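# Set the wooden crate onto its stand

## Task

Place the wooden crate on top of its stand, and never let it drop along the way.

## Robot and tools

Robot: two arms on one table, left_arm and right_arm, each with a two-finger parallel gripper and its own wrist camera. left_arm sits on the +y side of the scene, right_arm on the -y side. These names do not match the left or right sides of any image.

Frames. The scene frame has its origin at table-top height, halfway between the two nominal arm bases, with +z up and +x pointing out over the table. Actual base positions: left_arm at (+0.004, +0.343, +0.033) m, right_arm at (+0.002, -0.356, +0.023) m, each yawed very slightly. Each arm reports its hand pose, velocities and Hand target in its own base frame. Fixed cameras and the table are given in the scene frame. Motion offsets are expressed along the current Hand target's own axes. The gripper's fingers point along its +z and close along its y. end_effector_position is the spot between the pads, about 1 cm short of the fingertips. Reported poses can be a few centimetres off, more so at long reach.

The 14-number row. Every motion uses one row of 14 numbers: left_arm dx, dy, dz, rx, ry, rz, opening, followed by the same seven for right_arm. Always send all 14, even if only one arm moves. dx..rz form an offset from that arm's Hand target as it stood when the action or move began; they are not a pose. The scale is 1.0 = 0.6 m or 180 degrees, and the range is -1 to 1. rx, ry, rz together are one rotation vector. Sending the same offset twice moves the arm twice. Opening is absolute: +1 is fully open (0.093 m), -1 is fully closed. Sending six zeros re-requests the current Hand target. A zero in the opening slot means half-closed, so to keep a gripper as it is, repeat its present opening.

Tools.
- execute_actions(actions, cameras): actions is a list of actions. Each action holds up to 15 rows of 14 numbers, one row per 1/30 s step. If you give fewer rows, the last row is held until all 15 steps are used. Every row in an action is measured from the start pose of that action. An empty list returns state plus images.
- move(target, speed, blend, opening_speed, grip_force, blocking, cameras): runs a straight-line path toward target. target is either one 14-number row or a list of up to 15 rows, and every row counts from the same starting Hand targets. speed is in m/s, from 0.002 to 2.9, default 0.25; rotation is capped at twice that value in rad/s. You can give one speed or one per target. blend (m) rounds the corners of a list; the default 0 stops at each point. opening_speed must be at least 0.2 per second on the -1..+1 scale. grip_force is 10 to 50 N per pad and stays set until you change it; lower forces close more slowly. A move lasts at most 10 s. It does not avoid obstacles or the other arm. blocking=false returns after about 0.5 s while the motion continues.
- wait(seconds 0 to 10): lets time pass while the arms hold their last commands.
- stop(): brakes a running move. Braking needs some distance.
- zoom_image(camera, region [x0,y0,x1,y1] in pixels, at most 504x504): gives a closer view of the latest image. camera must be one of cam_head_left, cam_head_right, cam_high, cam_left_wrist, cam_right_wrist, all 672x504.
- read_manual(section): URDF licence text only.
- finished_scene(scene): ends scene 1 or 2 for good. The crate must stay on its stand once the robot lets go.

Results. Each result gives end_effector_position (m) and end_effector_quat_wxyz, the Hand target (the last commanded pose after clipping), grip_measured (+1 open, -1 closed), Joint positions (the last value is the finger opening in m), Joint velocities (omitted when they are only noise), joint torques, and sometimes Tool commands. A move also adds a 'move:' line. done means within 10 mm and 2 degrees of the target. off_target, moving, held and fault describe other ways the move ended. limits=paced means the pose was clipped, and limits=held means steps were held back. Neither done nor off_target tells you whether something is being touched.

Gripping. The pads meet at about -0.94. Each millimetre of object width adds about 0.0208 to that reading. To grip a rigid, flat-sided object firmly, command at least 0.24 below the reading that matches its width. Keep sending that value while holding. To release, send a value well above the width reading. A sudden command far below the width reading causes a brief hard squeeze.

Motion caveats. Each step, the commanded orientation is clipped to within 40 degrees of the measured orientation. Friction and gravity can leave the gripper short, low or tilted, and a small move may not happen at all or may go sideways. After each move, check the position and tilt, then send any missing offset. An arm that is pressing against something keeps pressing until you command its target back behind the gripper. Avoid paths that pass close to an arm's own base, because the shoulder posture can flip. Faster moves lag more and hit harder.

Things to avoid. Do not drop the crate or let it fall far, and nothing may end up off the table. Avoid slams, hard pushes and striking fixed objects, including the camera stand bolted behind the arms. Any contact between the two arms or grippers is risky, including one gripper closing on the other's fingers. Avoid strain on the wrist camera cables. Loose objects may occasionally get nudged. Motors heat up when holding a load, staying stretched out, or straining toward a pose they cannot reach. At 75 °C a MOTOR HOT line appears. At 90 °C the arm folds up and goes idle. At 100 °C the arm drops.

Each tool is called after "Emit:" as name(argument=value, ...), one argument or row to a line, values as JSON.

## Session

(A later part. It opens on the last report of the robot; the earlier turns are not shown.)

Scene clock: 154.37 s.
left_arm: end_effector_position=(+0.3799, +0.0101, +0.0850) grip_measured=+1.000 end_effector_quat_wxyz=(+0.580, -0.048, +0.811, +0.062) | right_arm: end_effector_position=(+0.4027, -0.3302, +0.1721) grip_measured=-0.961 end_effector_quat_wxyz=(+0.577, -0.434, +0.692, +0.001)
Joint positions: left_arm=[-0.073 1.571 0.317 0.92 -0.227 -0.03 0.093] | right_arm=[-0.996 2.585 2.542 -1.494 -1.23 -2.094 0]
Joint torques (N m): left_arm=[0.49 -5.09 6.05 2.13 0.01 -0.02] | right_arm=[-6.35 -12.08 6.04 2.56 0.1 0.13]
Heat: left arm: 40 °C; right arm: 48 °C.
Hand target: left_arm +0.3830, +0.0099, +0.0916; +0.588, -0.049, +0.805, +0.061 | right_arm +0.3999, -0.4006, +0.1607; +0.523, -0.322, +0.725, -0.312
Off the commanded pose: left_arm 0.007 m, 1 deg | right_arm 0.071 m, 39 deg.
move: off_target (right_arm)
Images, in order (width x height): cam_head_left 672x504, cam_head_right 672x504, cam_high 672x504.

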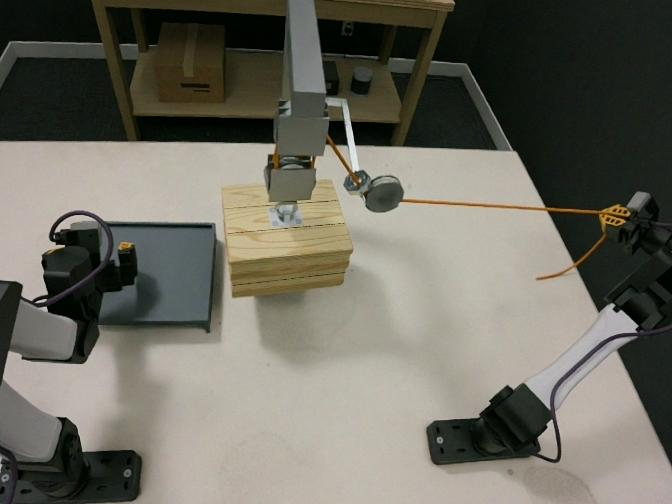

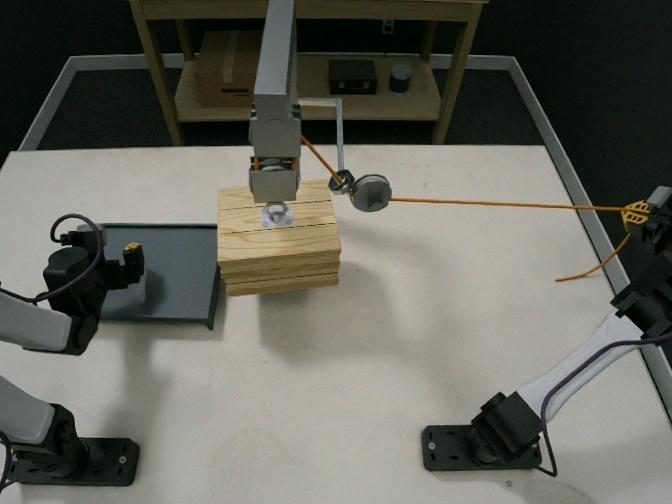

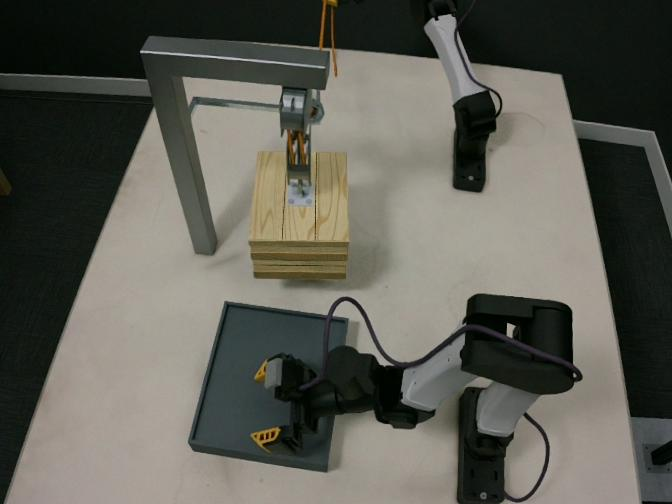

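Emit:
move(
  target=[0.011,0.173,0.024,0,0.25,0,-1,0,0,0,0,0,0,-1],
  cameras=["cam_head_left","cam_high"],
)

Scene clock: 168.23 s.
left_arm: end_effector_position=(+0.3712, +0.1131, +0.0800) grip_measured=-0.986 end_effector_quat_wxyz=(+0.228, -0.075, +0.970, +0.041) | right_arm: end_effector_position=(+0.4029, -0.3303, +0.1724) grip_measured=-0.961 end_effector_quat_wxyz=(+0.578, -0.434, +0.691, +0.000)
Joint positions: left_arm=[0.306 1.646 1.082 -0.54 0.022 0.146 0] | right_arm=[-0.996 2.585 2.542 -1.492 -1.232 -2.094 0]
Joint torques (N m): left_arm=[0.69 -5.52 9.68 1.23 0.2 0.14] | right_arm=[-6.28 -12.04 6.01 2.6 0.12 0.13]
Heat: left arm: 40 °C; right arm: 45 °C.
Hand target: left_arm +0.3788, +0.1146, +0.0853; +0.235, -0.069, +0.969, +0.038 | right_arm +0.3999, -0.4006, +0.1607; +0.522, -0.322, +0.725, -0.312
Off the commanded pose: left_arm 0.009 m, 1 deg | right_arm 0.071 m, 39 deg.
move: off_target (right_arm)
Images, in order (width x height): cam_head_left 672x504, cam_high 672x504.

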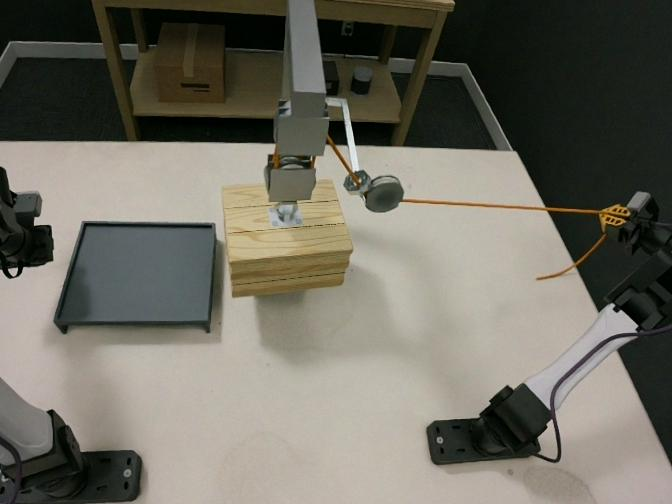

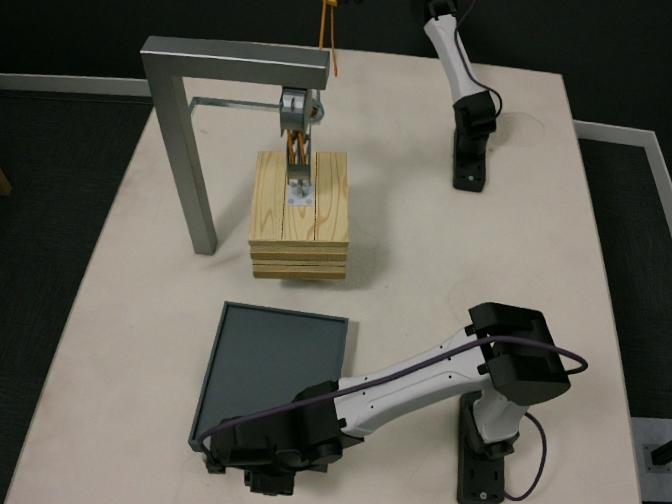

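Emit:
move(
  target=[
    [0.054,-0.005,0.103,0,0,0,-1,0,0,0,0,0,0,-1],
    [0.073,-0.17,0.085,0,0,0,-1,0,0,0,0,0,0,-1],
  ],
  speed=[0.12,0.05],
  cameras=["cam_head_left","cam_high","cam_left_wrist"],
)

Scene clock: 176.90 s.
left_arm: end_effector_position=(+0.3858, +0.0330, +0.0176) grip_measured=-0.986 end_effector_quat_wxyz=(+0.243, -0.078, +0.965, +0.066) | right_arm: end_effector_position=(+0.4029, -0.3302, +0.1725) grip_measured=-0.961 end_effector_quat_wxyz=(+0.578, -0.434, +0.691, +0.000)
Joint positions: left_arm=[0.016 1.747 0.903 -0.239 -0.159 -0.106 0] | right_arm=[-0.996 2.585 2.542 -1.492 -1.233 -2.094 0]
Joint torques (N m): left_arm=[-1.78 -8.29 4.89 1.12 0.54 -0.18] | right_arm=[-6.3 -12.04 5.98 2.6 0.12 0.13]
Heat: left arm: 38 °C; right arm: 47 °C.
Hand target: left_arm +0.3785, +0.0142, +0.0157; +0.235, -0.069, +0.969, +0.038 | right_arm +0.3999, -0.4006, +0.1608; +0.523, -0.322, +0.725, -0.312
Off the commanded pose: left_arm 0.020 m, 4 deg | right_arm 0.071 m, 39 deg.
move: off_target (left_arm, right_arm)
camera_calibration:
cam_left_wrist: T_world_to_cam=[[0.178809, -0.979595, -0.0917641, -0.035871], [-0.981968, -0.171865, -0.0787468, 0.4258], [0.0613689, 0.10419, -0.992662, 0.0715462], [0, 0, 0, 1]] pos_world=[0.420146, 0.0305869, 0.10126]
Images, in order (width x height): cam_head_left 672x504, cam_high 672x504, cam_left_wrist 672x504.

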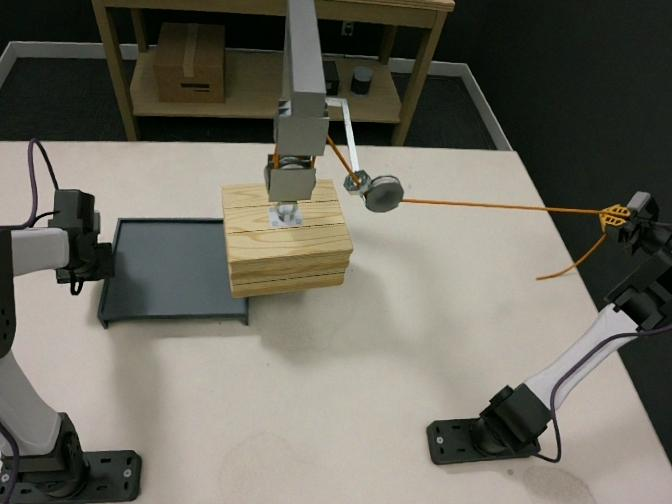

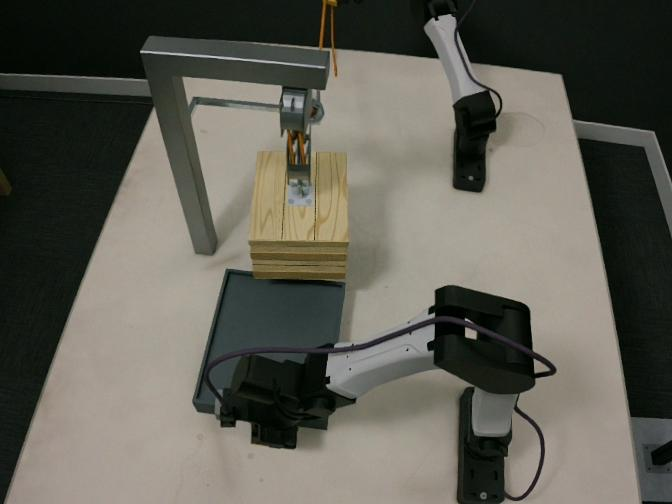

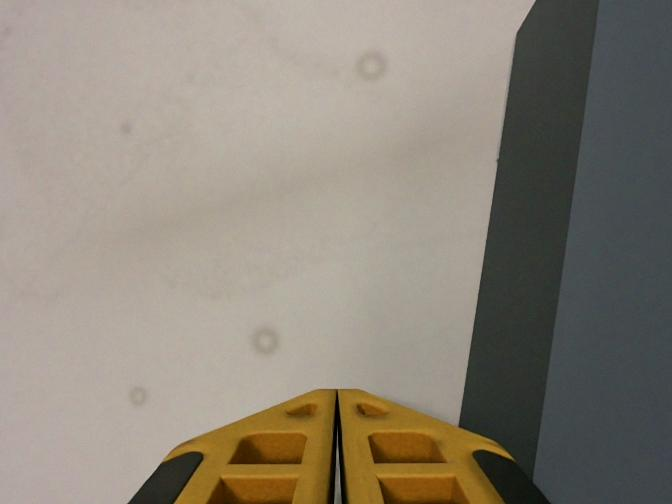

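Emit:
zoom_image(
  camera="cam_high",
  region=[180, 130, 400, 350],
)

Emit:
zoom_image(
  camera="cam_head_left",
  region=[80, 170, 380, 350],
)

Scaled by 2.291 from the camera's 672x504 image, which has a finer 960x720 frame.

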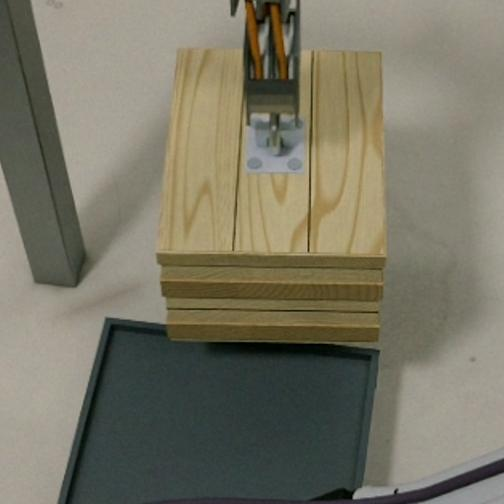

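Scaled by 1.680 from the camera's 672x504 image, which has a finer 960x720 frame.

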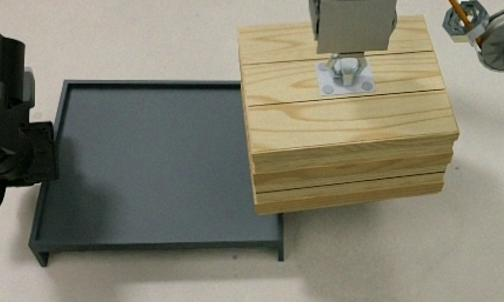

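Emit:
move(
  target=[
    [-0.074,0.082,-0.118,0,0.08,0,-1,0,0,0,0,0,0,-1],
    [-0.285,-0.292,-0.025,0,0.15,0,-1,0,0,0,0,0,0,-1],
    [-0.222,-0.298,0.096,0,0.15,0,-1,0,0,0,0,0,0,-1],
  ],
  speed=[0.15,0.2,0.1],
  blend=[0.02,0.02,0],
  cameras=["cam_head_left","cam_high","cam_left_wrist"],
)

Scene clock: 200.80 s.
left_arm: end_effector_position=(+0.5428, -0.1394, +0.0189) grip_measured=-0.986 end_effector_quat_wxyz=(+0.097, -0.064, +0.993, -0.003) | right_arm: end_effector_position=(+0.4029, -0.3302, +0.1725) grip_measured=-0.961 end_effector_quat_wxyz=(+0.578, -0.434, +0.691, +0.000)
Joint positions: left_arm=[-0.269 2.832 2.843 -1.397 -0.057 -0.392 0] | right_arm=[-0.996 2.585 2.542 -1.492 -1.233 -2.094 0]
Joint torques (N m): left_arm=[0.96 -12 8.84 0.82 0.13 -0.08] | right_arm=[-6.31 -12.1 6 2.6 0.12 0.13]
Heat: left arm: 35 °C; right arm: 55 °C.
Hand target: left_arm +0.5486, -0.1411, +0.0184; +0.002, -0.075, +0.997, +0.021 | right_arm +0.3999, -0.4006, +0.1608; +0.523, -0.322, +0.725, -0.312
Off the commanded pose: left_arm 0.006 m, 11 deg | right_arm 0.071 m, 39 deg.
elbow stopped short (left arm): the move would have taken joint 3 (elbow) straighter than the controller allows.
move: off_target (left_arm, right_arm)
camera_calibration:
cam_left_wrist: T_world_to_cam=[[0.122509, -0.992291, 0.0187264, -0.206002], [-0.966867, -0.115069, 0.227876, 0.544406], [-0.223964, -0.0460227, -0.97351, 0.214729], [0, 0, 0, 1]] pos_world=[0.599696, -0.131887, 0.0888412]
Images, in order (width x height): cam_head_left 672x504, cam_high 672x504, cam_left_wrist 672x504.

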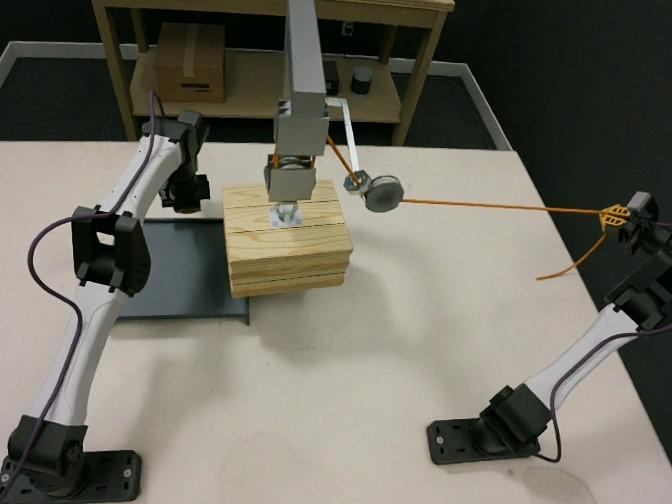

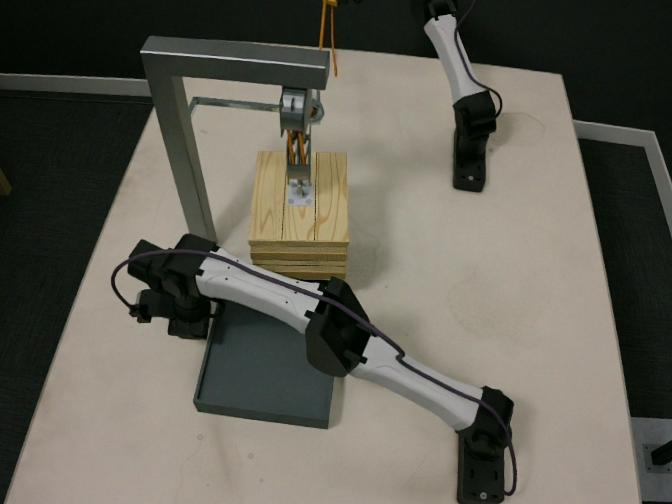

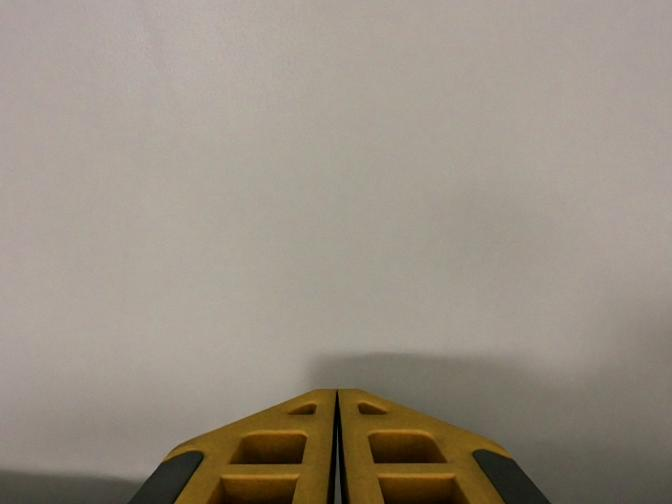

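Emit:
move(
  target=[
    [0.096,0.0145,0,0,0,0,-1,0,0,0,0,0,0,-1],
    [0.02,0.004,0,0,0,0,-1,0,0,0,0,0,0,-1],
    [0.02,0.004,-0.16,0,0,0,-1,0,0,0,0,0,0,-1],
  ],
  speed=[0.06,0.15,0.2],
  cameras=["cam_head_left","cam_high"],
)

Scene clock: 209.43 s.
left_arm: end_effector_position=(+0.5336, -0.1405, +0.0903) grip_measured=-0.986 end_effector_quat_wxyz=(+0.128, -0.073, +0.989, -0.017) | right_arm: end_effector_position=(+0.4029, -0.3302, +0.1725) grip_measured=-0.961 end_effector_quat_wxyz=(+0.578, -0.434, +0.691, +0.000)
Joint positions: left_arm=[-0.275 2.696 2.852 -1.473 -0.056 -0.415 0] | right_arm=[-0.996 2.585 2.542 -1.492 -1.233 -2.094 0]
Joint torques (N m): left_arm=[0.38 -15.73 7.75 0.91 0.11 0] | right_arm=[-6.31 -12.08 6.01 2.61 0.12 0.13]
Heat: left arm: 36 °C; right arm: 58 °C.
Hand target: left_arm +0.5363, -0.1446, +0.1143; +0.002, -0.076, +0.997, +0.021 | right_arm +0.3999, -0.4006, +0.1608; +0.523, -0.322, +0.725, -0.312
Off the commanded pose: left_arm 0.025 m, 15 deg | right_arm 0.071 m, 39 deg.
elbow stopped short (left arm): the move would have taken joint 3 (elbow) straighter than the controller allows.
move: off_target (left_arm, right_arm)
Images, in order (width x height): cam_head_left 672x504, cam_high 672x504.

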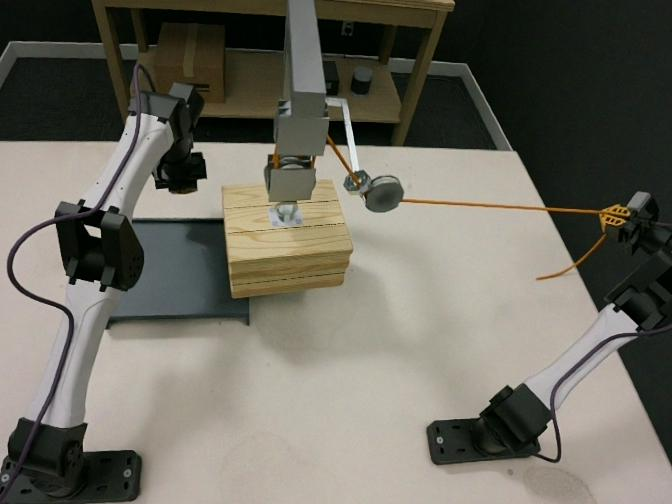

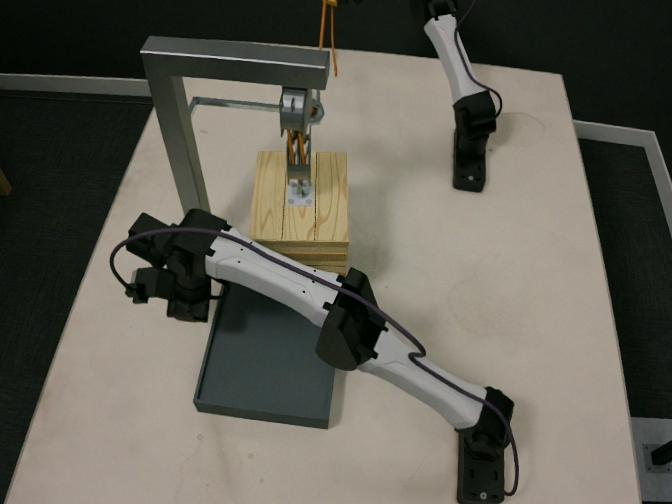

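Emit:
move(
  target=[
    [-0.017,0,0.16,0,0,0,-1,0.02,0.008,-0.07,0,0,0,-1],
    [0.143,0.02,0.16,0,0,0,-1,0.044,0.016,-0.142,0,0,0,-1],
  ],
  speed=[0.12,0.06],
  cameras=["cam_head_left","cam_high"],
)

Scene clock: 233.77 s.
left_arm: end_effector_position=(+0.4711, -0.1376, +0.0009) grip_measured=-0.986 end_effector_quat_wxyz=(+0.026, -0.072, +0.997, +0.020) | right_arm: end_effector_position=(+0.3302, -0.3250, +0.1751) grip_measured=-0.961 end_effector_quat_wxyz=(+0.623, -0.381, +0.659, -0.179)
Joint positions: left_arm=[-0.303 2.502 2.149 -1.184 -0.055 -0.446 0] | right_arm=[-1.138 1.953 1.27 -0.028 -1.324 -1.499 0]
Joint torques (N m): left_arm=[-0.94 -15.9 4.71 -0.24 0.14 -0.24] | right_arm=[-7.84 -9.51 6.94 2 2.11 0.16]
Heat: left arm: 46 °C; right arm: 60 °C.
Hand target: left_arm +0.4498, -0.1415, +0.0183; +0.002, -0.076, +0.997, +0.021 | right_arm +0.3103, -0.4059, +0.1605; +0.522, -0.322, +0.725, -0.312
Off the commanded pose: left_arm 0.028 m, 3 deg | right_arm 0.085 m, 22 deg.
elbow stopped short (left arm): the move would have taken joint 3 (elbow) straighter than the controller allows.
move: off_target (left_arm, right_arm)
Images, in order (width x height): cam_head_left 672x504, cam_high 672x504.

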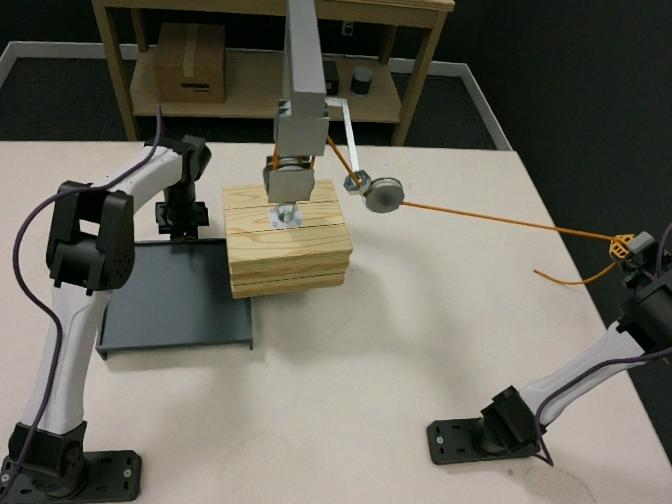

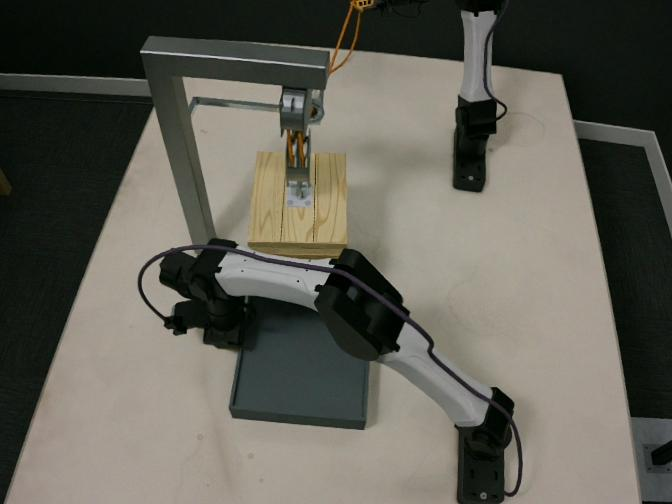

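Emit:
move(
  target=[
    [-0.058,-0.009,0,0,0,0,-1,0,0,0,0,0,0,-1],
    [-0.058,-0.009,-0.165,0,0,0,-1,0,0,0,0,0,0,-1],
    [0.455,0.055,-0.15,0,-0.2,0,-1,0,0,0,0,0,0,-1],
  ],
  speed=[0.1,0.15,0.25],
  blend=[0.01,0.03,0],
  cameras=["cam_head_left","cam_high"],
)

Scene clock: 245.47 s.
left_arm: end_effector_position=(+0.1737, -0.1546, +0.1069) grip_measured=-0.986 end_effector_quat_wxyz=(+0.303, -0.063, +0.950, +0.037) | right_arm: end_effector_position=(+0.3302, -0.3250, +0.1750) grip_measured=-0.961 end_effector_quat_wxyz=(+0.623, -0.381, +0.659, -0.179)
Joint positions: left_arm=[-1.15 1.22 0.802 -0.989 -0.602 -1.23 0] | right_arm=[-1.138 1.953 1.27 -0.028 -1.324 -1.501 0]
Joint torques (N m): left_arm=[0.08 -2.11 6.93 0.64 -0.62 -0.09] | right_arm=[-7.82 -9.47 6.98 1.99 2.11 0.11]
Heat: left arm: 51 °C; right arm: 55 °C.
Hand target: left_arm +0.1749, -0.1538, +0.1076; +0.310, -0.066, +0.947, +0.043 | right_arm +0.3103, -0.4059, +0.1605; +0.522, -0.322, +0.725, -0.312
Off the commanded pose: left_arm 0.002 m, 1 deg | right_arm 0.085 m, 22 deg.
move: off_target (right_arm)
Images, in order (width x height): cam_head_left 672x504, cam_high 672x504.

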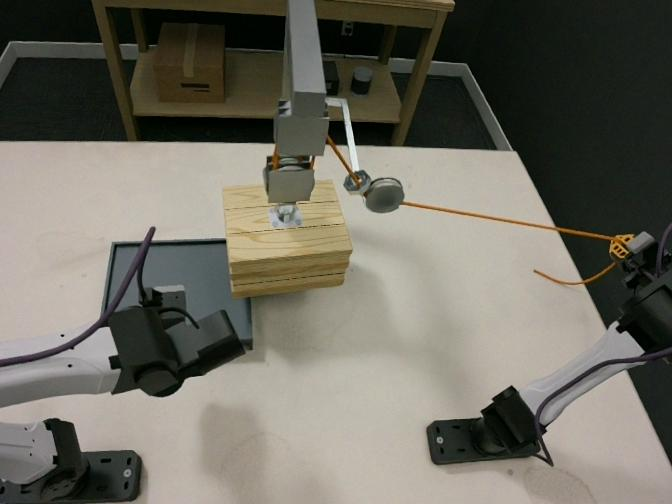

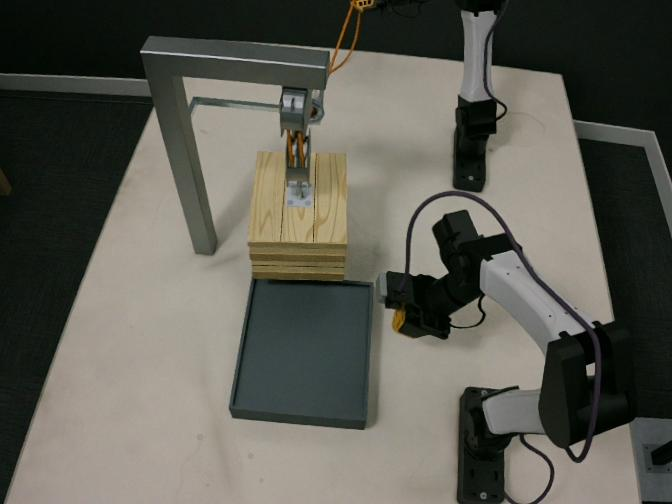

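Emit:
move(
  target=[
    [0.095,-0.006,0.128,0,0,0,-1,0,0,0,0,0,0,-1],
    [-0.018,-0.028,0.211,0,0,0,-1,0,0,0,0,0,0,-1],
  ],
  speed=[0.12,0.05],
  cameras=["cam_head_left","cam_high","cam_left_wrist"],
)

Scene clock: 253.63 s.
left_arm: end_effector_position=(+0.2424, -0.1425, +0.0055) grip_measured=-0.986 end_effector_quat_wxyz=(+0.289, -0.054, +0.954, +0.064) | right_arm: end_effector_position=(+0.3302, -0.3250, +0.1750) grip_measured=-0.961 end_effector_quat_wxyz=(+0.623, -0.381, +0.659, -0.179)
Joint positions: left_arm=[-0.84 1.538 0.6 -0.34 -0.532 -0.873 0] | right_arm=[-1.138 1.953 1.27 -0.028 -1.324 -1.501 0]
Joint torques (N m): left_arm=[2.06 -3.17 8.16 1.47 -0.41 0.1] | right_arm=[-7.79 -9.48 6.95 1.99 2.11 0.1]
Heat: left arm: 47 °C; right arm: 53 °C.
Hand target: left_arm +0.2598, -0.1539, +0.0116; +0.310, -0.065, +0.947, +0.043 | right_arm +0.3103, -0.4059, +0.1605; +0.522, -0.322, +0.725, -0.312
Off the commanded pose: left_arm 0.022 m, 4 deg | right_arm 0.085 m, 22 deg.
move: off_target (left_arm, right_arm)
camera_calibration:
cam_left_wrist: T_world_to_cam=[[0.135847, -0.986357, -0.092978, -0.173787], [-0.978366, -0.11878, -0.169382, 0.261073], [0.156027, 0.113977, -0.981155, 0.0650333], [0, 0, 0, 1]] pos_world=[0.268887, -0.147818, 0.0918706]
Images, in order (width x height): cam_head_left 672x504, cam_high 672x504, cam_left_wrist 672x504.

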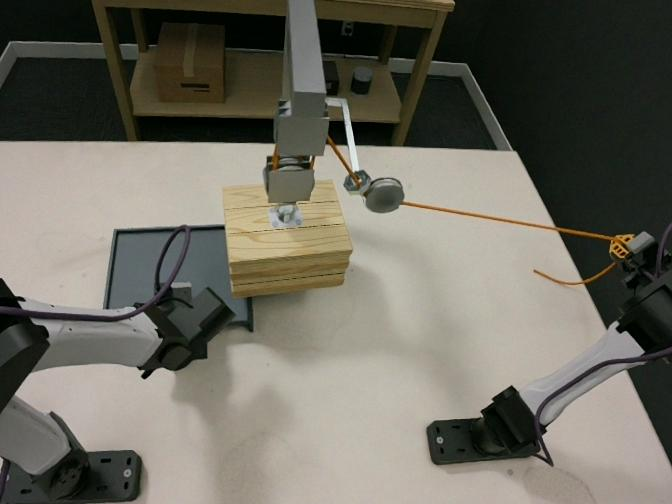

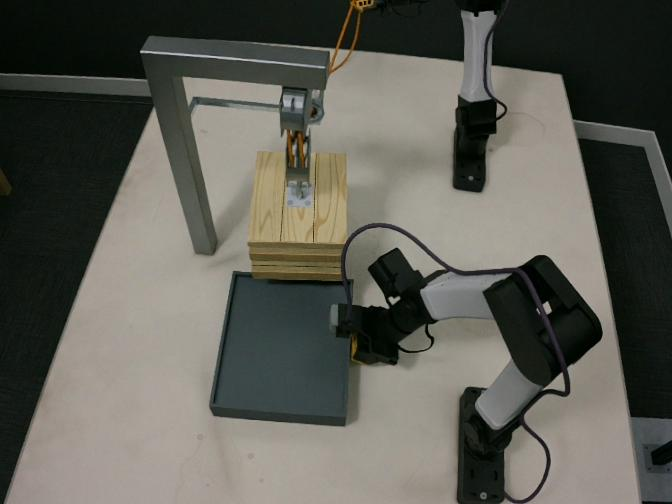

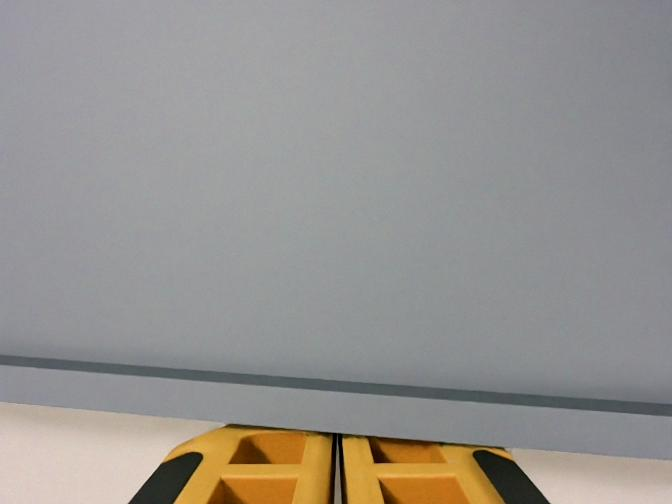

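Emit:
move(
  target=[
    [0.053,0.01,-0.039,0,0,0,-1,0,0,0,0,0,0,-1],
    [-0.056,0.017,-0.186,0,0,0,-1,0,0,0,0,0,0,-1],
    [-0.253,0.171,0.04,0,0.1,0,0.2,0,0,0,0,0,0,-1],
  ],
  speed=[0.1,0.2,0.25],
  blend=[0.01,0.03,0],
  cameras=["cam_head_left","cam_high","cam_left_wrist"],
)

Scene clock: 264.30 s.
left_arm: end_effector_position=(+0.3731, -0.0313, +0.0834) grip_measured=+0.199 end_effector_quat_wxyz=(+0.156, -0.078, +0.984, +0.039) | right_arm: end_effector_position=(+0.3302, -0.3250, +0.1750) grip_measured=-0.961 end_effector_quat_wxyz=(+0.623, -0.381, +0.659, -0.179)
Joint positions: left_arm=[-0.148 1.723 1.242 -0.8 -0.144 -0.286 0.055] | right_arm=[-1.138 1.953 1.27 -0.028 -1.324 -1.501 0]
Joint torques (N m): left_arm=[0.28 -5.79 9.51 0.91 0.08 0.14] | right_arm=[-7.84 -9.5 6.95 1.99 2.11 0.1]
Heat: left arm: 43 °C; right arm: 51 °C.
Hand target: left_arm +0.3795, -0.0348, +0.0866; +0.158, -0.071, +0.984, +0.032 | right_arm +0.3103, -0.4059, +0.1605; +0.522, -0.322, +0.725, -0.312
Off the commanded pose: left_arm 0.008 m, 1 deg | right_arm 0.085 m, 22 deg.
move: off_target (right_arm)
camera_calibration:
cam_left_wrist: T_world_to_cam=[[0.16184, -0.985419, -0.0525136, -0.087605], [-0.980416, -0.166614, 0.104993, 0.391672], [-0.112212, 0.0344931, -0.993085, 0.207025], [0, 0, 0, 1]] pos_world=[0.42141, -0.0282107, 0.15987]
Images, in order (width x height): cam_head_left 672x504, cam_high 672x504, cam_left_wrist 672x504.

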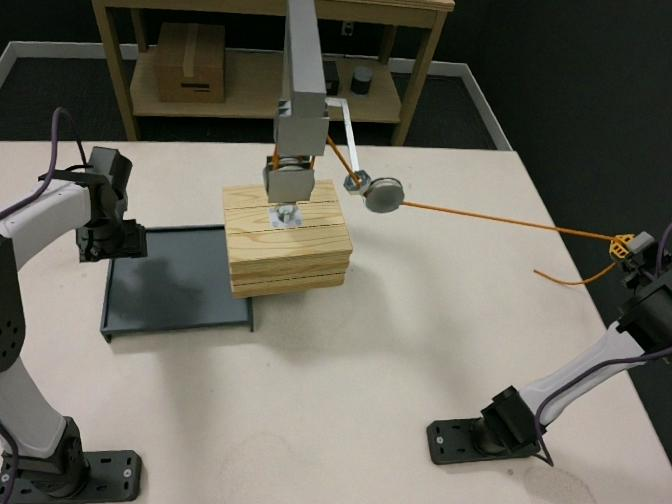

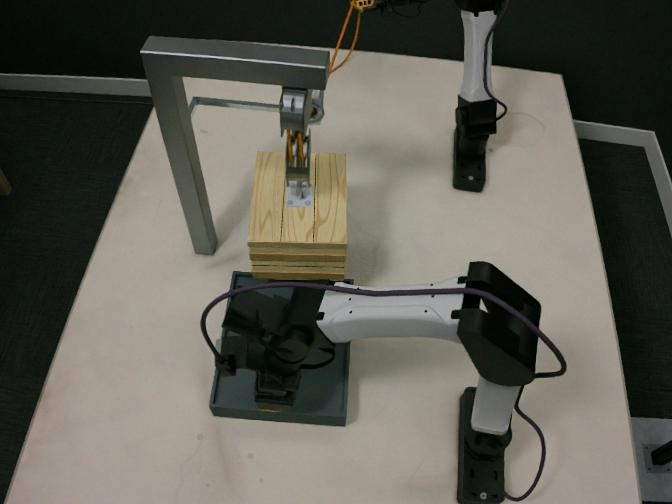

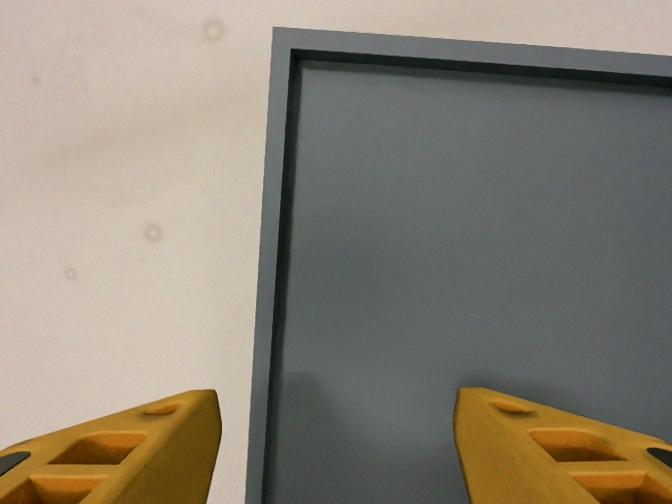

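Emit:
move(
  target=[
    [-0.005,0.04,0.003,0,0,0,0.2,0,0,0,0,0,0,-1],
    [0.025,0.036,0.095,0,0,0,0.2,0,0,0,0,0,0,-1],
  ],
  speed=0.08,
  cameras=["cam_left_wrist"],
)

Scene clock: 270.23 s.
left_arm: end_effector_position=(+0.3798, -0.0100, +0.0350) grip_measured=+0.199 end_effector_quat_wxyz=(+0.162, -0.076, +0.983, +0.037) | right_arm: end_effector_position=(+0.3302, -0.3250, +0.1750) grip_measured=-0.961 end_effector_quat_wxyz=(+0.623, -0.381, +0.659, -0.179)
Joint positions: left_arm=[-0.08 1.788 1.11 -0.581 -0.122 -0.215 0.055] | right_arm=[-1.138 1.953 1.27 -0.028 -1.324 -1.501 0]
Joint torques (N m): left_arm=[0.79 -6.08 5.97 1.2 0.14 0.16] | right_arm=[-7.83 -9.51 6.95 1.99 2.11 0.1]
Heat: left arm: 41 °C; right arm: 50 °C.
Hand target: left_arm +0.3796, -0.0106, +0.0287; +0.158, -0.071, +0.984, +0.032 | right_arm +0.3103, -0.4059, +0.1605; +0.522, -0.322, +0.725, -0.312
Off the commanded pose: left_arm 0.006 m, 1 deg | right_arm 0.085 m, 22 deg.
move: off_target (right_arm)
camera_calibration:
cam_left_wrist: T_world_to_cam=[[0.157141, -0.986406, -0.0480695, -0.0685503], [-0.982661, -0.161024, 0.0919161, 0.408242], [-0.0984069, 0.0327922, -0.994606, 0.153727], [0, 0, 0, 1]] pos_world=[0.427063, -0.00692281, 0.112078]
Images, in order (width x height): cam_left_wrist 672x504.

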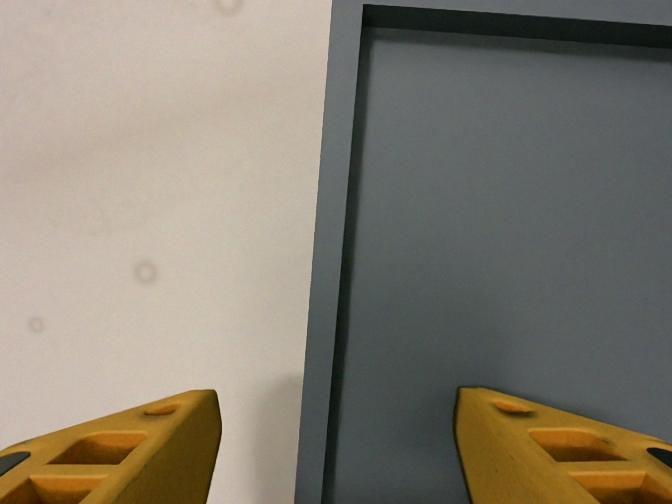

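Emit:
move(
  target=[
    [0.008,0.01,0.028,0,0,0,0.2,0,0,0,0,0,0,-1],
    [0.008,0.01,0.028,0,0,0,-1,0,0,0,0,0,0,-1],
  ],
  speed=0.05,
  opening_speed=1,
  cameras=["cam_left_wrist","cam_high"],
)

Scene clock: 276.70 s.
left_arm: end_effector_position=(+0.3809, -0.0091, +0.0300) grip_measured=-0.731 end_effector_quat_wxyz=(+0.165, -0.075, +0.983, +0.009) | right_arm: end_effector_position=(+0.3302, -0.3250, +0.1750) grip_measured=-0.961 end_effector_quat_wxyz=(+0.623, -0.381, +0.659, -0.179)
Joint positions: left_arm=[-0.05 1.789 1.088 -0.543 -0.06 -0.193 0.01] | right_arm=[-1.138 1.953 1.27 -0.028 -1.324 -1.501 0]
Joint torques (N m): left_arm=[0.09 -3.9 3.99 1.46 -0.5 0.11] | right_arm=[-7.82 -9.5 6.95 1.99 2.11 0.1]
Heat: left arm: 40 °C; right arm: 49 °C.
Hand target: left_arm +0.3793, -0.0038, +0.0115; +0.158, -0.071, +0.984, +0.032 | right_arm +0.3103, -0.4059, +0.1605; +0.522, -0.322, +0.725, -0.312
Off the commanded pose: left_arm 0.019 m, 3 deg | right_arm 0.085 m, 22 deg.
move: off_target (left_arm, right_arm); target 2's new opening was sent with left_arm's hand 0.020 m and 1 deg from that target
camera_calibration:
cam_left_wrist: T_world_to_cam=[[0.146032, -0.989265, 0.00534086, -0.065621], [-0.985269, -0.144953, 0.0907391, 0.41108], [-0.0889909, -0.018513, -0.99586, 0.144782], [0, 0, 0, 1]] pos_world=[0.427492, -0.00264905, 0.107232]
Images, in order (width x height): cam_high 672x504, cam_left_wrist 672x504.

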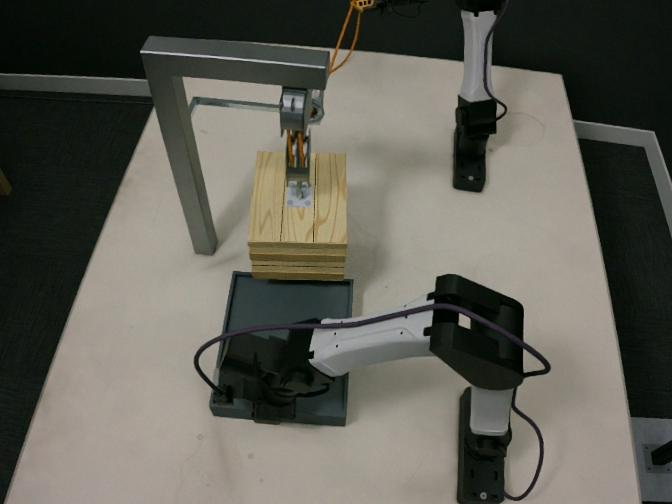

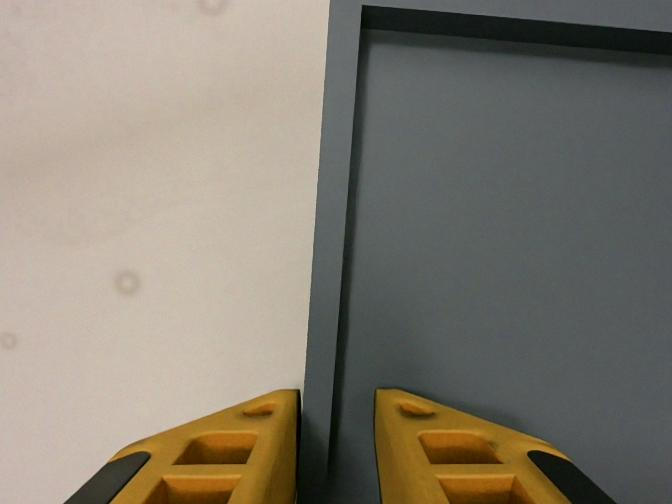

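Emit:
move(
  target=[0.0375,-0.21,-0.047,0,0,0,-1,0,0,0,0,0,0,-1],
  speed=0.06,
  cameras=["cam_left_wrist","cam_high","cam_head_left"],
)

Scene clock: 284.13 s.
left_arm: end_effector_position=(+0.3757, -0.1232, +0.0321) grip_measured=-0.965 end_effector_quat_wxyz=(+0.179, -0.087, +0.979, +0.033) | right_arm: end_effector_position=(+0.3302, -0.3250, +0.1750) grip_measured=-0.961 end_effector_quat_wxyz=(+0.623, -0.381, +0.659, -0.179)
Joint positions: left_arm=[-0.413 1.865 1.192 -0.608 -0.229 -0.557 0] | right_arm=[-1.138 1.953 1.27 -0.028 -1.324 -1.501 0]
Joint torques (N m): left_arm=[-1.7 -5.63 8.43 0.66 0.06 0.04] | right_arm=[-7.83 -9.47 6.97 1.99 2.11 0.1]
Heat: left arm: 38 °C; right arm: 49 °C.
Hand target: left_arm +0.3685, -0.1336, +0.0259; +0.158, -0.071, +0.984, +0.032 | right_arm +0.3103, -0.4059, +0.1605; +0.522, -0.322, +0.725, -0.312
Off the commanded pose: left_arm 0.014 m, 3 deg | right_arm 0.085 m, 22 deg.
move: off_target (left_arm, right_arm)
camera_calibration:
cam_left_wrist: T_world_to_cam=[[0.177127, -0.983577, -0.0346861, -0.187367], [-0.982155, -0.178916, 0.057978, 0.384963], [-0.0632316, 0.0237977, -0.997715, 0.139942], [0, 0, 0, 1]] pos_world=[0.42013, -0.118744, 0.110804]
Images, in order (width x height): cam_head_left 672x504, cam_high 672x504, cam_left_wrist 672x504.

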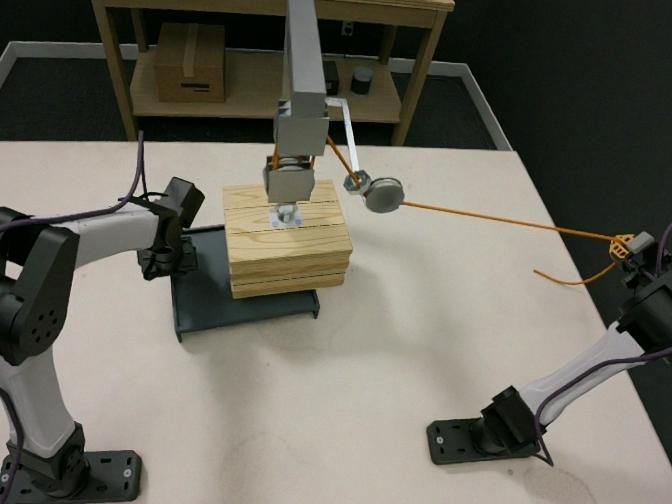

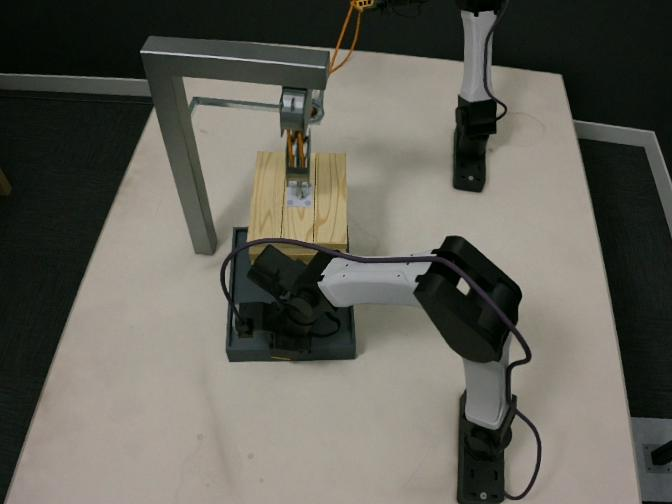

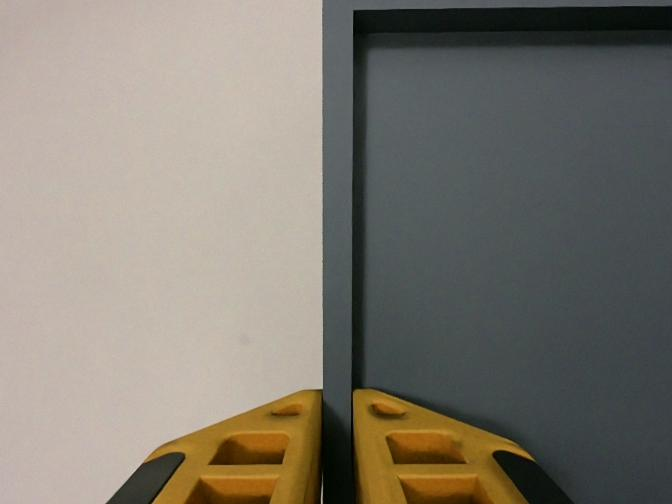

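Emit:
move(
  target=[0.024,-0.157,-0.015,0,0,0.018,-1,0,0,0,0,0,0,-1],
  speed=0.06,
  cameras=["cam_left_wrist","cam_high","cam_head_left","cam_head_right"],
)

Scene clock: 298.70 s.
left_arm: end_effector_position=(+0.3820, -0.2083, +0.0414) grip_measured=-0.969 end_effector_quat_wxyz=(+0.178, -0.080, +0.981, +0.027) | right_arm: end_effector_position=(+0.3295, -0.3219, +0.1752) grip_measured=-0.961 end_effector_quat_wxyz=(+0.628, -0.382, +0.656, -0.172)
Joint positions: left_arm=[-0.6 2.023 1.459 -0.757 -0.264 -0.729 0] | right_arm=[-1.138 1.953 1.27 -0.045 -1.339 -1.51 0]
Joint torques (N m): left_arm=[-4.89 -5.49 7.84 0.65 -0.11 0.12] | right_arm=[-8.03 -9.57 7.34 1.97 2.2 0.11]
Heat: left arm: 36 °C; right arm: 48 °C.
Hand target: left_arm +0.3665, -0.2294, +0.0260; +0.157, -0.044, +0.986, +0.037 | right_arm +0.3103, -0.4059, +0.1606; +0.523, -0.322, +0.725, -0.312
Off the commanded pose: left_arm 0.030 m, 5 deg | right_arm 0.087 m, 23 deg.
move: off_target (left_arm, right_arm)
camera_calibration:
cam_left_wrist: T_world_to_cam=[[0.161029, -0.986625, -0.0252983, -0.266765], [-0.984733, -0.162332, 0.0628427, 0.379668], [-0.0661089, 0.0147926, -0.997703, 0.150865], [0, 0, 0, 1]] pos_world=[0.426802, -0.203796, 0.119911]
Images, in order (width x height): cam_head_left 672x504, cam_head_right 672x504, cam_high 672x504, cam_left_wrist 672x504.

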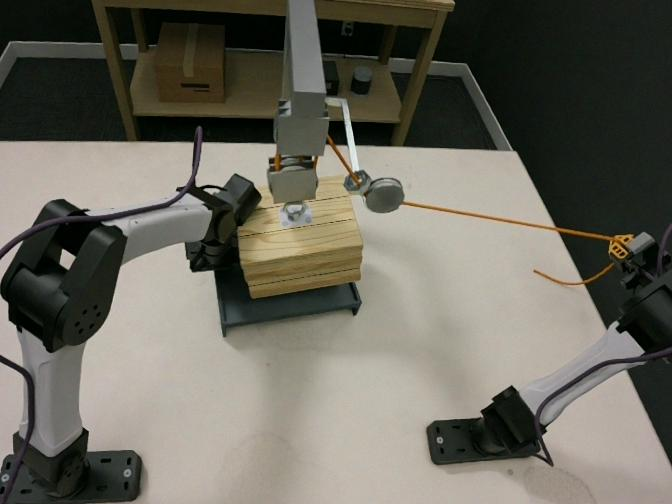

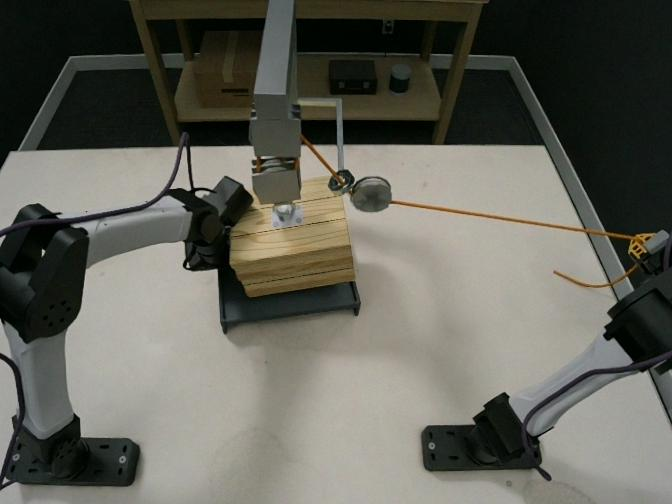

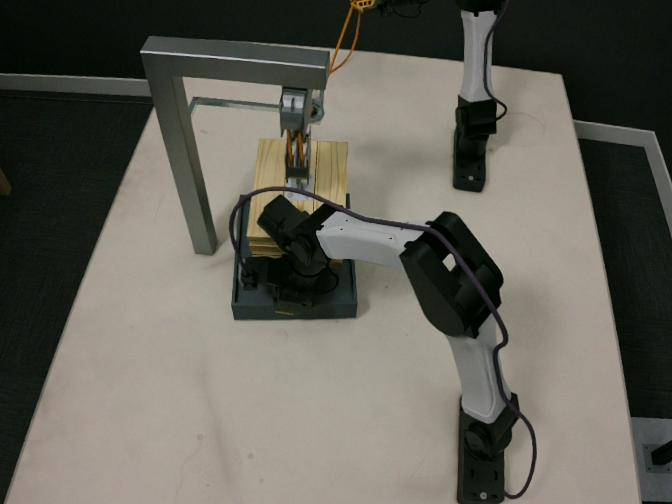

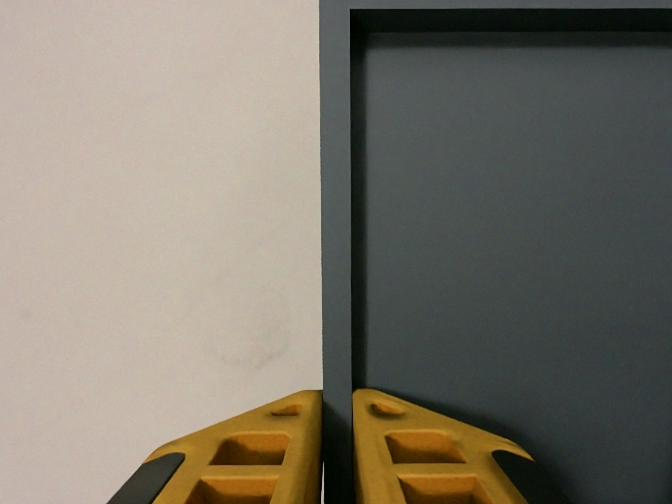

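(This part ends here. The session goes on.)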